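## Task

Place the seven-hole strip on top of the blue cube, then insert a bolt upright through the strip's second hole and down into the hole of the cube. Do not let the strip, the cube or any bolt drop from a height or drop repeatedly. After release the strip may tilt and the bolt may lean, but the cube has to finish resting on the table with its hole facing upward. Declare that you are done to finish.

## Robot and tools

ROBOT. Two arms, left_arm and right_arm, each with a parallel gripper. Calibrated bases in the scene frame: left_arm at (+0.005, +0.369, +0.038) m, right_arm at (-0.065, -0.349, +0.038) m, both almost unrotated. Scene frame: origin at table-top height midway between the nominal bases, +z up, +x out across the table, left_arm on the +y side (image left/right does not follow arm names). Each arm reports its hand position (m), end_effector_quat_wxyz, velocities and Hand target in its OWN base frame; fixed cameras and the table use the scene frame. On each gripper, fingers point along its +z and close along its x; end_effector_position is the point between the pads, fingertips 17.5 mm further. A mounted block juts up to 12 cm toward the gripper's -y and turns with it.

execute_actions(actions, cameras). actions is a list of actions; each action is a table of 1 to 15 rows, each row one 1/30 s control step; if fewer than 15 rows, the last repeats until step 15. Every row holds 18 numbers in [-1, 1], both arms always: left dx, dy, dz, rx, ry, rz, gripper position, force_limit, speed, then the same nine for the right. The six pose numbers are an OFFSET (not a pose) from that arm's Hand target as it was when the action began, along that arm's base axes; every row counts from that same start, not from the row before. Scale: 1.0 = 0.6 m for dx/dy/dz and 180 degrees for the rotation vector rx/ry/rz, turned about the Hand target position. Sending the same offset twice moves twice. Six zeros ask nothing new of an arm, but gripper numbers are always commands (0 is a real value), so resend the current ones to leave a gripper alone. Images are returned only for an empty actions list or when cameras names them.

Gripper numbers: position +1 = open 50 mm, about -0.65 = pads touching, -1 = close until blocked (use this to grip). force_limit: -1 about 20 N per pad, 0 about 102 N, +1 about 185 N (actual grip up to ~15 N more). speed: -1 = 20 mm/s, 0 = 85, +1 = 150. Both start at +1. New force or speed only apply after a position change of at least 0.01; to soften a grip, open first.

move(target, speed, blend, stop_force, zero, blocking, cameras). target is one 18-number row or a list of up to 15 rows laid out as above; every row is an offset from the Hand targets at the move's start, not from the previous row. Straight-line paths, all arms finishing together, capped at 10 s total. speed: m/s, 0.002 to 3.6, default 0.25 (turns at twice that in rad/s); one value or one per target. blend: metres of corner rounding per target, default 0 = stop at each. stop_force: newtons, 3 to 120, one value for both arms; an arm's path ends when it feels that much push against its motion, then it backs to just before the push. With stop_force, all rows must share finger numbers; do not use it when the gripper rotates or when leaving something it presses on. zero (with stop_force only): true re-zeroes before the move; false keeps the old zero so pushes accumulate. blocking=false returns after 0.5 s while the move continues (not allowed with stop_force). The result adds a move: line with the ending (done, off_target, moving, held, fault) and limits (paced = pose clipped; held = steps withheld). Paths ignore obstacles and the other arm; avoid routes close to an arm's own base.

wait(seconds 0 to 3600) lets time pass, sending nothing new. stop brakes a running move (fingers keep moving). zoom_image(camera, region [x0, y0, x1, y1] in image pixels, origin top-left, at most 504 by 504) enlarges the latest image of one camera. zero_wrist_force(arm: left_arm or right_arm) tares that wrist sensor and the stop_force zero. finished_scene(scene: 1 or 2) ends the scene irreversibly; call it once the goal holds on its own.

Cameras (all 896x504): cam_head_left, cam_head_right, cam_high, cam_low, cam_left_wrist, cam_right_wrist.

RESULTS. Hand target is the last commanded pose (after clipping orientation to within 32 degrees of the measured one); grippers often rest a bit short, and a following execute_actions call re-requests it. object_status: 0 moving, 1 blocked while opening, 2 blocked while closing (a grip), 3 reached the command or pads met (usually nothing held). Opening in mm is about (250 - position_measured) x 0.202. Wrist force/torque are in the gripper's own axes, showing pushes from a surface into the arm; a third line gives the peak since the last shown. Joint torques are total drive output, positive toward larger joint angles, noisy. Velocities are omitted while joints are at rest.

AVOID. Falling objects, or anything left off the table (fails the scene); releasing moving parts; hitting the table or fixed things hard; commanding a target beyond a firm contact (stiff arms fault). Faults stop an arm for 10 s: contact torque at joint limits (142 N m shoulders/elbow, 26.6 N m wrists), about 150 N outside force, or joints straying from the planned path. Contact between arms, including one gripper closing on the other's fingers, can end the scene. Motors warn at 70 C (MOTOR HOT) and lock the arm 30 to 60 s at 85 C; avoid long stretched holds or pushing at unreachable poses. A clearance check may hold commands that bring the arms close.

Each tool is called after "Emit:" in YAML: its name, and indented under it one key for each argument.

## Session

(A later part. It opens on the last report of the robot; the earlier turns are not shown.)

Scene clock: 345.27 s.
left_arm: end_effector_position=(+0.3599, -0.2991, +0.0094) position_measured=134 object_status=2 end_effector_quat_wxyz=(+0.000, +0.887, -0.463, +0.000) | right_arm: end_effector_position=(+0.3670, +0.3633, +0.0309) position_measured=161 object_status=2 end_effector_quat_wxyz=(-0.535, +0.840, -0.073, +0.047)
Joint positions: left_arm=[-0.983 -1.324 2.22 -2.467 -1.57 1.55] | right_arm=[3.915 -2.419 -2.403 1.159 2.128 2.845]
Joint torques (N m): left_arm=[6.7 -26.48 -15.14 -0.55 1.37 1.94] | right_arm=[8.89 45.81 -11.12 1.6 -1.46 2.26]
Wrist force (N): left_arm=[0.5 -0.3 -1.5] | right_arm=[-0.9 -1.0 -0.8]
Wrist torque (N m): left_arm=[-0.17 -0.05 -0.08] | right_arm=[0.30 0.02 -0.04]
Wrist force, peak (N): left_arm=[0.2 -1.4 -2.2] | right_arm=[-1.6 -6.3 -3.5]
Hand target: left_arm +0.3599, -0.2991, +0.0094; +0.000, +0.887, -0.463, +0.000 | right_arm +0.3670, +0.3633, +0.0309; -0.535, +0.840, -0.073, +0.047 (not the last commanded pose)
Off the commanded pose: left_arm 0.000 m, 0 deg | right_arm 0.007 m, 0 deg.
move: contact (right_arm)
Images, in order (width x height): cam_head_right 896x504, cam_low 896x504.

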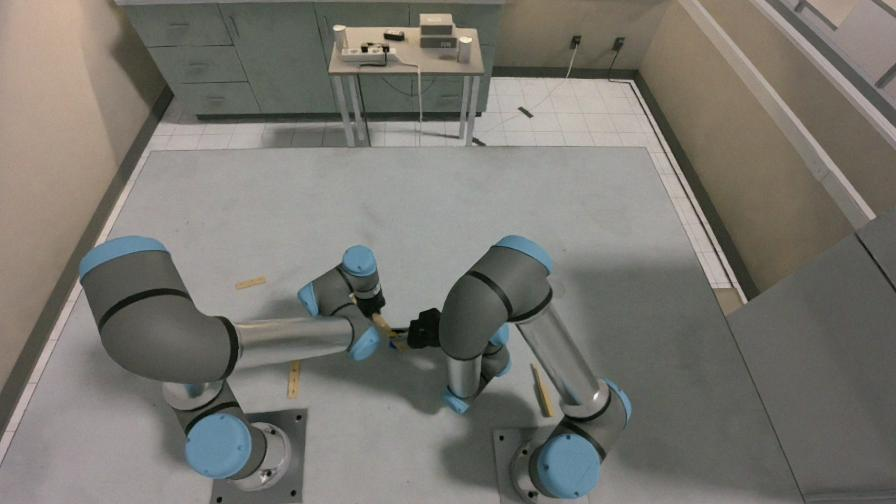

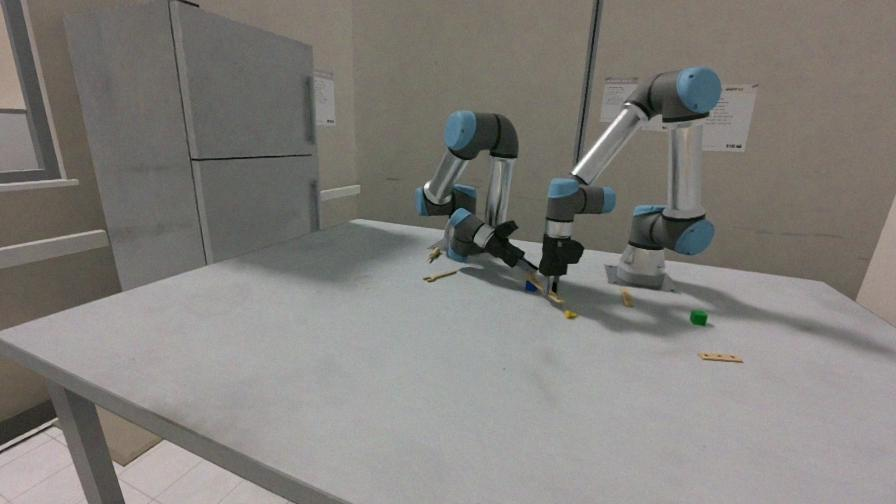

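Emit:
move:
  target:
    - [0,0,0,0,0,0,-1,-0.7,-0.8,0,0,0.002,0,0,0,-1,-0.8,-0.8]
    - [0,0,0,0,0,0,-1,-0.7,-0.8,-0.0004,-0.0035,0.002,0,0,0,-1,-0.8,-0.8]
  speed: 0.02

Emit:
move:
  target: [0,0,0,0,0,0,-1,-0.7,-0.8,0,0,-0.012,0,0,0,-1,-0.8,-0.8]
  speed: 0.007
  stop_force: 3
  cameras: ["cam_low"]

Emit:
zoom_image:
  camera: "cam_low"
  region: [522, 268, 542, 286]

Scene clock: 359.17 s.
left_arm: end_effector_position=(+0.3599, -0.2991, +0.0094) position_measured=134 object_status=2 end_effector_quat_wxyz=(+0.000, +0.887, -0.463, +0.000) | right_arm: end_effector_position=(+0.3668, +0.3614, +0.0321) position_measured=161 object_status=2 end_effector_quat_wxyz=(-0.535, +0.840, -0.073, +0.047) end_effector_velocity=(+0.000, -0.003, +0.000) end_effector_angular_velocity=(-0.001, +0.001, -0.002)
Joint positions: left_arm=[-0.983 -1.324 2.22 -2.467 -1.57 1.55] | right_arm=[3.911 -2.415 -2.406 1.158 2.132 2.843]
Joint velocities: left_arm=[within noise] | right_arm=[-0.005 0.001 -0.004 0.001 0.003 -0.002]
Joint torques (N m): left_arm=[6.59 -24.14 -14.21 -0.7 1.18 2.21] | right_arm=[-14.13 46.45 -10.38 5.02 3.17 -2.12]
Wrist force (N): left_arm=[0.1 0.5 -1.3] | right_arm=[-0.2 0.6 0.4]
Wrist torque (N m): left_arm=[-0.14 -0.02 -0.07] | right_arm=[0.33 -0.01 0.03]
Wrist force, peak (N): left_arm=[0.2 -0.4 -1.8] | right_arm=[-1.0 -1.3 -0.7]
Hand target: left_arm +0.3599, -0.2991, +0.0094; +0.000, +0.887, -0.463, +0.000 | right_arm +0.3668, +0.3612, +0.0321; -0.535, +0.840, -0.073, +0.047
Off the commanded pose: left_arm 0.000 m, 0 deg | right_arm 0.000 m, 0 deg.
move: done

Scene clock: 361.13 s.
left_arm: end_effector_position=(+0.3599, -0.2991, +0.0094) position_measured=134 object_status=2 end_effector_quat_wxyz=(+0.000, +0.887, -0.463, +0.000) | right_arm: end_effector_position=(+0.3668, +0.3612, +0.0249) position_measured=161 object_status=2 end_effector_quat_wxyz=(-0.535, +0.840, -0.073, +0.047)
Joint positions: left_arm=[-0.983 -1.324 2.22 -2.467 -1.57 1.55] | right_arm=[3.91 -2.44 -2.4 1.176 2.132 2.843]
Joint torques (N m): left_arm=[6.24 -24.54 -14.19 -0.78 1.42 2.04] | right_arm=[-14.22 28.99 11.25 5.14 1.37 -1.09]
Wrist force (N): left_arm=[0.6 -1.5 -1.4] | right_arm=[-1.8 -0.1 -1.0]
Wrist torque (N m): left_arm=[-0.15 0.01 -0.13] | right_arm=[0.25 -0.06 0.06]
Wrist force, peak (N): left_arm=[1.0 -1.7 -1.4] | right_arm=[-2.1 0.2 -1.1]
Hand target: left_arm +0.3599, -0.2991, +0.0094; +0.000, +0.887, -0.463, +0.000 | right_arm +0.3668, +0.3612, +0.0249; -0.535, +0.840, -0.073, +0.047
Off the commanded pose: left_arm 0.000 m, 0 deg | right_arm 0.000 m, 0 deg.
move: done

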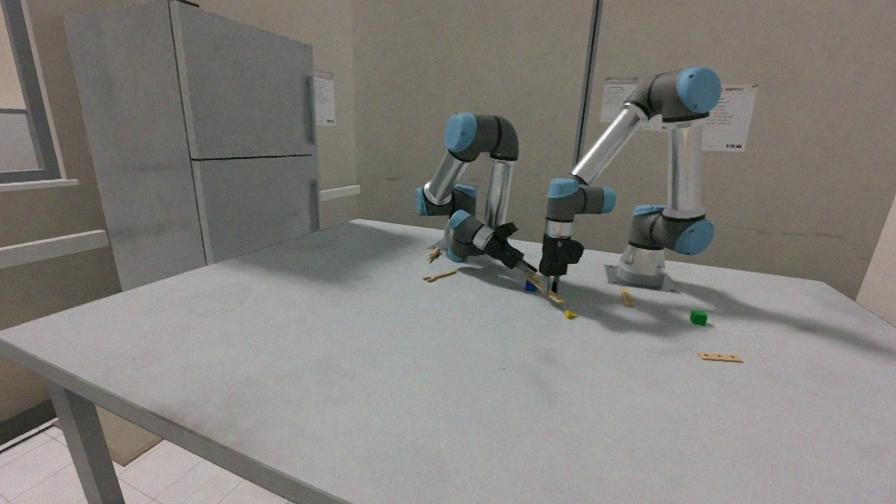

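Scaled by 25.200 from the camera's image (finer frame: 1280x720).

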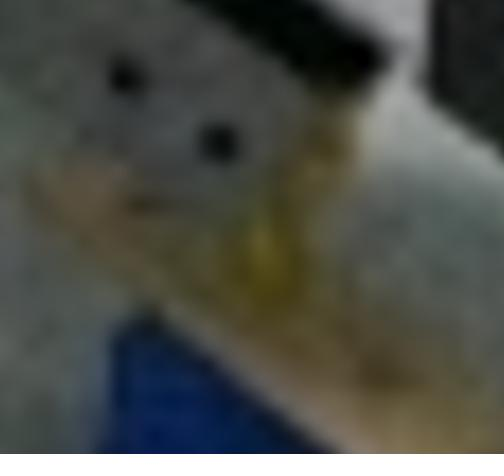

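Emit:
move:
  target: [0,0,0,0,0,0,-1,-0.7,-0.8,0,0,-0.006,0,0,0,-1,-0.8,-0.8]
  speed: 0.007
  stop_force: 4

Emit:
move:
  target: [0,0,0,0,0,0,-1,-0.7,-0.8,0,0,0.0008,0,0,0,0.2,-0.8,-1]

Emit:
move:
  target: [0,0,0,0,0,0,-1,-0.7,-0.8,-0.021,-0.119,0.0563,0,0,0,0.2,-0.8,-1]
  speed: 0.12
  cameras: ["cam_low","cam_right_wrist"]

Emit:
zoom_image:
  camera: "cam_right_wrist"
  region: [400, 180, 540, 340]

Scene clock: 369.57 s.
left_arm: end_effector_position=(+0.3599, -0.2991, +0.0094) position_measured=134 object_status=2 end_effector_quat_wxyz=(+0.000, +0.887, -0.463, +0.000) | right_arm: end_effector_position=(+0.3668, +0.3612, +0.0241) position_measured=161 object_status=2 end_effector_quat_wxyz=(-0.535, +0.840, -0.073, +0.047)
Joint positions: left_arm=[-0.983 -1.324 2.22 -2.467 -1.57 1.55] | right_arm=[3.91 -2.443 -2.399 1.178 2.132 2.843]
Joint torques (N m): left_arm=[6.17 -25.02 -14.41 -0.5 1.1 1.99] | right_arm=[-10.53 47.43 -10.68 2.41 -0.64 2.03]
Wrist force (N): left_arm=[0.4 -1.7 -1.0] | right_arm=[-1.7 1.7 -0.3]
Wrist torque (N m): left_arm=[-0.20 0.00 -0.11] | right_arm=[0.31 -0.04 0.05]
Wrist force, peak (N): left_arm=[0.7 -1.7 -1.5] | right_arm=[-2.8 -5.2 -3.1]
Hand target: left_arm +0.3599, -0.2991, +0.0094; +0.000, +0.887, -0.463, +0.000 | right_arm +0.3668, +0.3612, +0.0241; -0.535, +0.840, -0.073, +0.047 (not the last commanded pose)
Off the commanded pose: left_arm 0.000 m, 0 deg | right_arm 0.003 m, 0 deg.
move: contact (right_arm)

Scene clock: 370.20 s.
left_arm: end_effector_position=(+0.3599, -0.2991, +0.0094) position_measured=134 object_status=2 end_effector_quat_wxyz=(+0.000, +0.887, -0.463, +0.000) | right_arm: end_effector_position=(+0.3668, +0.3612, +0.0246) position_measured=123 object_status=3 end_effector_quat_wxyz=(-0.535, +0.840, -0.073, +0.047)
Joint positions: left_arm=[-0.983 -1.324 2.22 -2.467 -1.57 1.55] | right_arm=[3.91 -2.441 -2.399 1.177 2.132 2.843]
Joint torques (N m): left_arm=[5.65 -24.73 -13.33 -0.82 1.14 2.01] | right_arm=[-9.6 46.91 -10.94 1.81 -0.9 2.12]
Wrist force (N): left_arm=[0.1 0.2 -1.4] | right_arm=[-0.3 0.4 0.2]
Wrist torque (N m): left_arm=[-0.14 -0.03 -0.06] | right_arm=[0.29 0.00 0.02]
Wrist force, peak (N): left_arm=[0.8 -1.7 -1.3] | right_arm=[-2.0 1.9 -0.3]
Hand target: left_arm +0.3599, -0.2991, +0.0094; +0.000, +0.887, -0.463, +0.000 | right_arm +0.3668, +0.3612, +0.0246; -0.535, +0.840, -0.073, +0.047
Off the commanded pose: left_arm 0.000 m, 0 deg | right_arm 0.000 m, 0 deg.
move: done

Scene clock: 371.53 s.
left_arm: end_effector_position=(+0.3599, -0.2991, +0.0094) position_measured=134 object_status=2 end_effector_quat_wxyz=(+0.000, +0.887, -0.463, +0.000) | right_arm: end_effector_position=(+0.3542, +0.2899, +0.0583) position_measured=123 object_status=3 end_effector_quat_wxyz=(-0.535, +0.840, -0.073, +0.047) end_effector_velocity=(+0.000, -0.002, +0.001) end_effector_angular_velocity=(+0.000, -0.001, -0.002)
Joint positions: left_arm=[-0.983 -1.324 2.22 -2.467 -1.57 1.55] | right_arm=[3.758 -2.324 -2.531 1.134 2.262 2.744]
Joint velocities: left_arm=[within noise] | right_arm=[-0.005 0.003 -0.001 -0.003 0.002 -0.003]
Joint torques (N m): left_arm=[4.83 -24.09 -14.68 -0.68 1.2 2.35] | right_arm=[-12.83 42.14 -12.55 1.82 2.8 -2.32]
Wrist force (N): left_arm=[0.1 0.0 -1.5] | right_arm=[-0.5 0.8 0.2]
Wrist torque (N m): left_arm=[-0.17 -0.02 -0.06] | right_arm=[0.36 0.04 0.03]
Wrist force, peak (N): left_arm=[-0.1 0.1 -1.5] | right_arm=[-0.2 0.3 1.4]
Hand target: left_arm +0.3599, -0.2991, +0.0094; +0.000, +0.887, -0.463, +0.000 | right_arm +0.3542, +0.2898, +0.0584; -0.535, +0.840, -0.073, +0.047
Off the commanded pose: left_arm 0.000 m, 0 deg | right_arm 0.000 m, 0 deg.
move: done
cam_right_wrist: T_world_to_cam=[[0.98241, -0.18667, 0.00459, -0.28492], [-0.12487, -0.67505, -0.72713, 0.3021], [0.13883, 0.71377, -0.68649, -0.08182]] pos_world=[0.32899, 0.20915, 0.1648]

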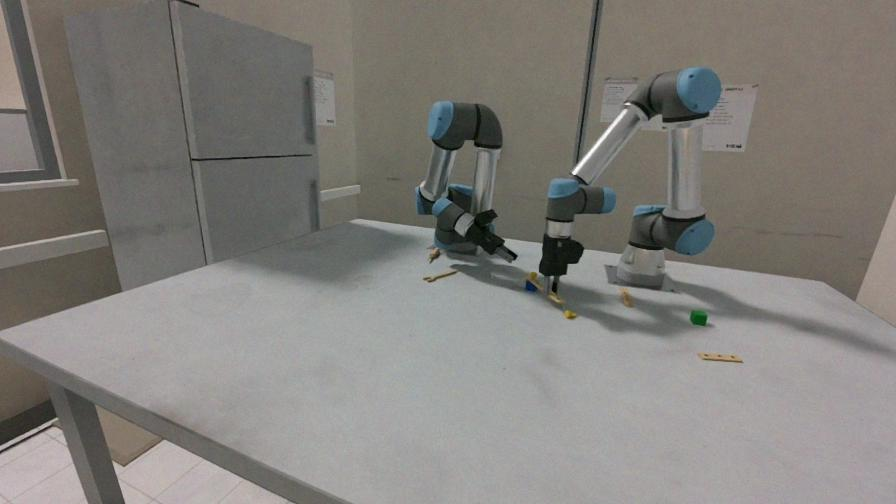

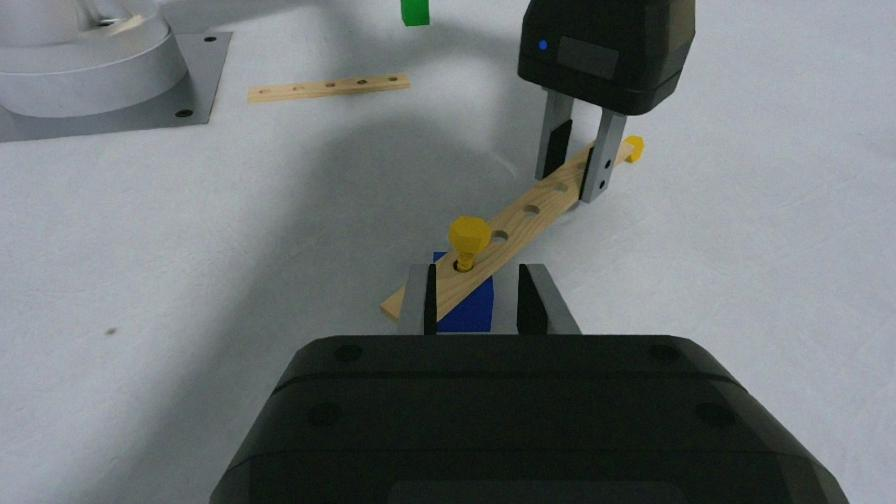

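Scaled by 3.150 from the camera's image (finer frame: 1280x720).

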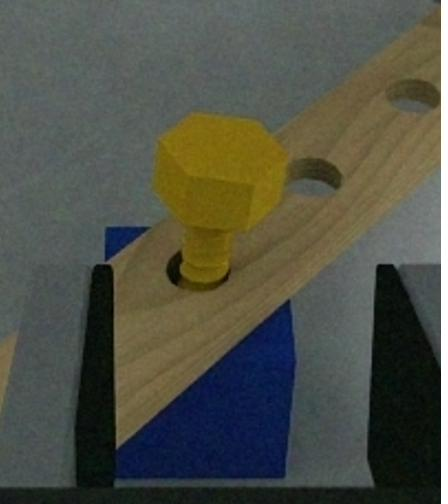

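Emit:
move:
  target: [0.0025,0.0017,-0.0272,-0.0351,0.0501,0,-1,-0.7,-0.8,0,0,0,0,0,0,0.2,-0.8,-1]
  speed: 0.03
  cameras: ["cam_low","cam_right_wrist"]

Emit:
zoom_image:
  camera: "cam_right_wrist"
  region: [400, 180, 540, 340]

Emit:
zoom_image:
  camera: "cam_low"
  region: [510, 255, 600, 325]

Scene clock: 389.40 s.
left_arm: end_effector_position=(+0.3614, -0.2980, -0.0069) position_measured=134 object_status=2 end_effector_quat_wxyz=(+0.085, +0.883, -0.460, -0.044) | right_arm: end_effector_position=(+0.3542, +0.2898, +0.0584) position_measured=123 object_status=3 end_effector_quat_wxyz=(-0.535, +0.840, -0.073, +0.047)
Joint positions: left_arm=[-0.871 -1.25 2.19 -2.493 -1.761 1.664] | right_arm=[3.758 -2.324 -2.531 1.134 2.262 2.744]
Joint torques (N m): left_arm=[6.36 -25.64 -24.12 -5.88 -1.35 2.47] | right_arm=[-12.78 41.66 -7.75 1.83 2.89 -2.3]
Wrist force (N): left_arm=[0.1 0.2 -0.9] | right_arm=[-0.1 0.7 0.1]
Wrist torque (N m): left_arm=[-0.28 0.00 -0.08] | right_arm=[0.33 -0.04 0.03]
Wrist force, peak (N): left_arm=[0.2 -0.7 -1.6] | right_arm=[-0.6 0.9 0.7]
Hand target: left_arm +0.3614, -0.2980, -0.0070; +0.085, +0.883, -0.460, -0.044 | right_arm +0.3542, +0.2898, +0.0584; -0.535, +0.840, -0.073, +0.047
Off the commanded pose: left_arm 0.000 m, 0 deg | right_arm 0.000 m, 0 deg.
move: done
cam_right_wrist: T_world_to_cam=[[0.98242, -0.18665, 0.0046, -0.28494], [-0.12485, -0.67505, -0.72713, 0.3021], [0.13883, 0.71377, -0.68649, -0.08168]] pos_world=[0.32899, 0.20905, 0.1649]

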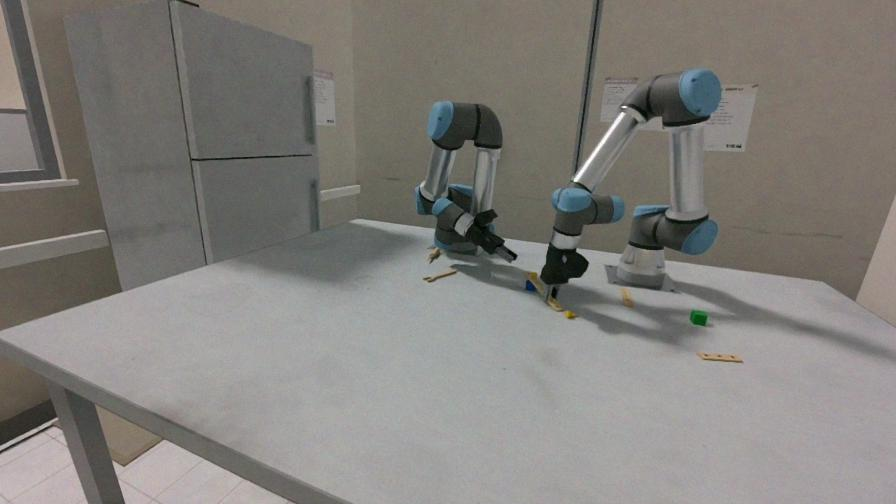

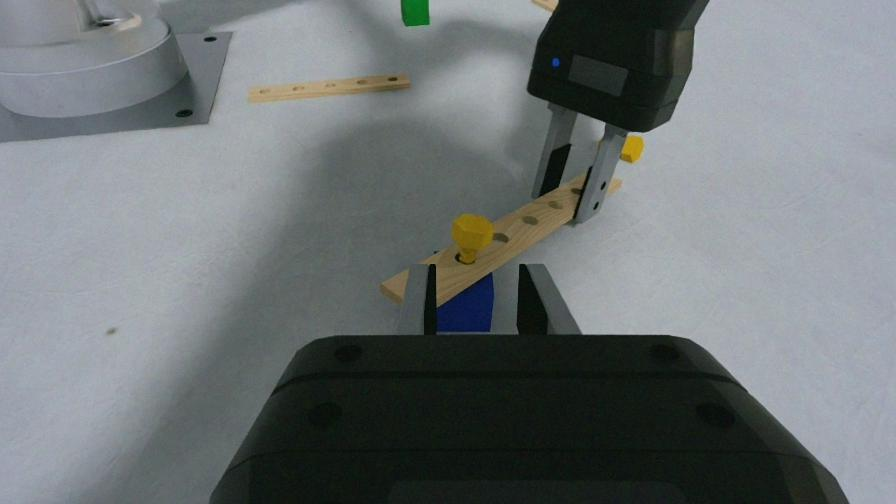

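Scaled by 3.150 from the camera's image (finer frame: 1280x720).

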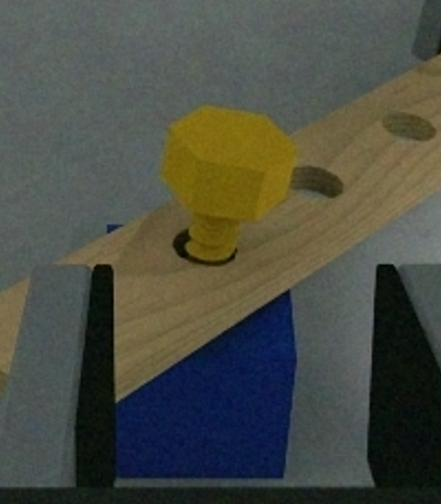

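Scaled by 5.600 from the camera's image (finer frame: 1280x720).

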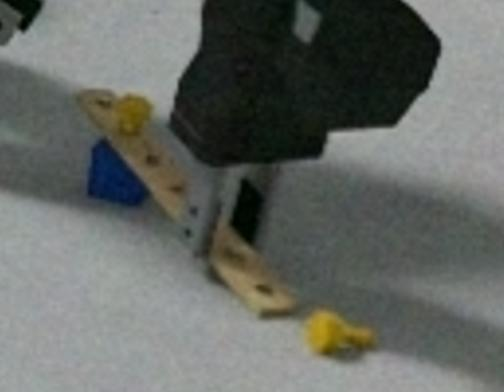

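Emit:
move:
  target: [0,0,-0.0005,0,0,0,0.4,-0.7,-1,0,0,0,0,0,0,0.2,-0.8,-1]

Emit:
move:
  target: [0.0312,0.0218,0.1963,0,0,0,0.4,-0.7,-1,0,0,0,0,0,0,0.2,-0.8,-1]
  speed: 0.1
  cameras: ["cam_low","cam_right_wrist"]

Emit:
zoom_image:
  camera: "cam_right_wrist"
  region: [400, 180, 540, 340]

Emit:
zoom_image:
  camera: "cam_low"
  region: [510, 255, 600, 325]

Scene clock: 396.80 s.
left_arm: end_effector_position=(+0.3614, -0.2980, -0.0072) position_measured=92 object_status=3 end_effector_quat_wxyz=(+0.085, +0.883, -0.460, -0.044) | right_arm: end_effector_position=(+0.3542, +0.2898, +0.0584) position_measured=123 object_status=3 end_effector_quat_wxyz=(-0.535, +0.840, -0.073, +0.047)
Joint positions: left_arm=[-0.87 -1.249 2.19 -2.494 -1.762 1.664] | right_arm=[3.758 -2.324 -2.531 1.134 2.262 2.744]
Joint torques (N m): left_arm=[7.54 -27.64 -9.19 -6.11 -1.68 2.66] | right_arm=[-13.66 41.72 -3.06 1.98 3.2 -2.13]
Wrist force (N): left_arm=[0.3 -0.4 1.4] | right_arm=[-0.5 0.6 0.2]
Wrist torque (N m): left_arm=[-0.09 -0.04 -0.08] | right_arm=[0.33 0.03 0.03]
Wrist force, peak (N): left_arm=[0.1 -0.1 1.6] | right_arm=[-0.5 1.4 0.3]
Hand target: left_arm +0.3614, -0.2980, -0.0073; +0.085, +0.883, -0.460, -0.044 | right_arm +0.3542, +0.2898, +0.0584; -0.535, +0.840, -0.073, +0.047
Off the commanded pose: left_arm 0.000 m, 0 deg | right_arm 0.000 m, 0 deg.
move: done

Scene clock: 398.67 s.
left_arm: end_effector_position=(+0.3801, -0.2850, +0.1104) position_measured=92 object_status=3 end_effector_quat_wxyz=(+0.085, +0.883, -0.460, -0.044) | right_arm: end_effector_position=(+0.3542, +0.2898, +0.0584) position_measured=123 object_status=3 end_effector_quat_wxyz=(-0.535, +0.840, -0.073, +0.047)
Joint positions: left_arm=[-0.822 -1.457 2.045 -2.132 -1.76 1.713] | right_arm=[3.758 -2.324 -2.531 1.134 2.262 2.744]
Joint torques (N m): left_arm=[8.53 -37.24 -32.45 -0.27 0.99 2.34] | right_arm=[-13.38 41.02 -1.68 1.89 3.06 -2.21]
Wrist force (N): left_arm=[-0.1 -0.1 1.0] | right_arm=[-0.2 0.8 0.0]
Wrist torque (N m): left_arm=[-0.04 0.00 -0.10] | right_arm=[0.35 -0.01 0.04]
Wrist force, peak (N): left_arm=[0.1 -0.3 2.2] | right_arm=[-0.4 1.0 0.3]
Hand target: left_arm +0.3801, -0.2850, +0.1105; +0.085, +0.883, -0.460, -0.044 | right_arm +0.3542, +0.2898, +0.0584; -0.535, +0.840, -0.073, +0.047
Off the commanded pose: left_arm 0.000 m, 0 deg | right_arm 0.000 m, 0 deg.
move: done
cam_right_wrist: T_world_to_cam=[[0.98242, -0.18665, 0.0046, -0.28494], [-0.12485, -0.67505, -0.72713, 0.3021], [0.13883, 0.71377, -0.68649, -0.08168]] pos_world=[0.32899, 0.20905, 0.1649]

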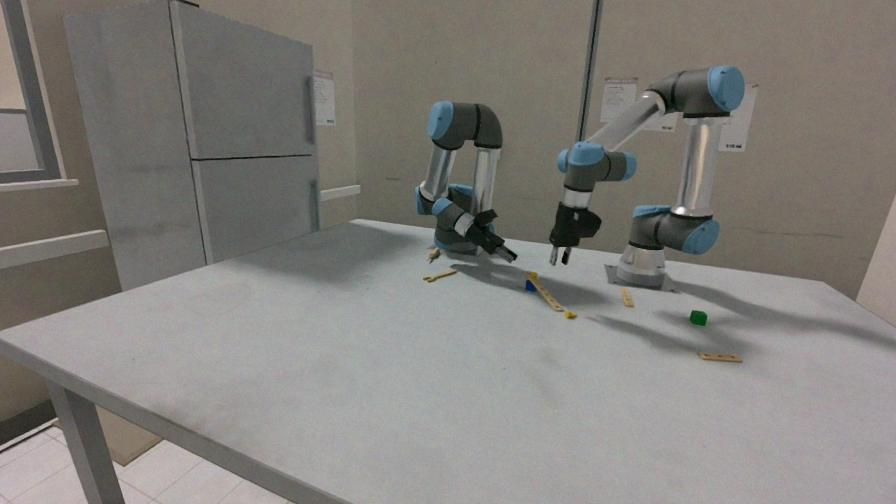

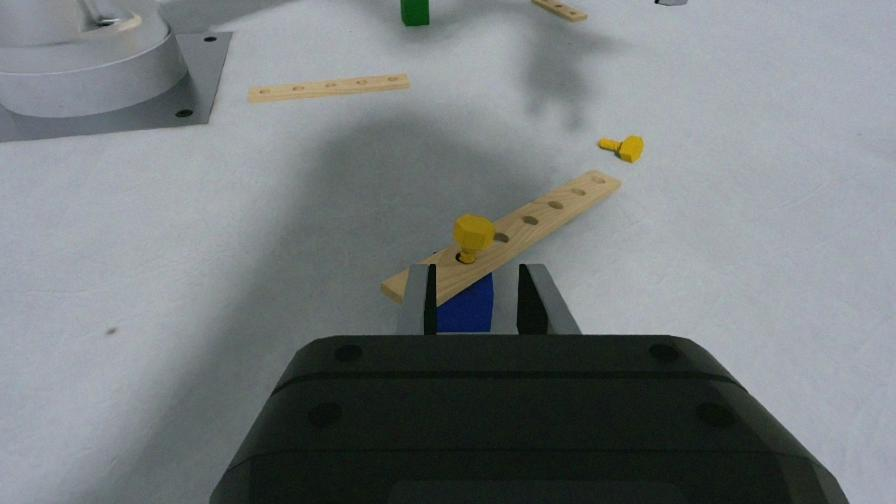

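Scaled by 3.150 from the camera's image (finer frame: 1280x720).

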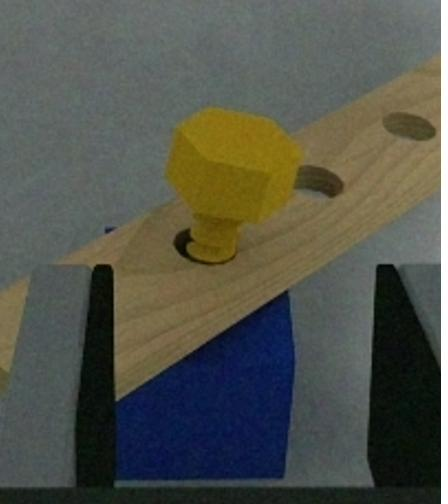

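Scaled by 5.600 from the camera's image (finer frame: 1280x720).

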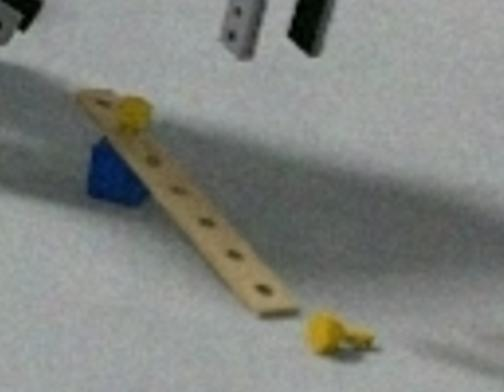

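The strip is on the cube and the bolt is standing through its second hole, so I'm ending the scene.

Emit:
finished_scene:
  scene: 2

The scene is finished: the task was done.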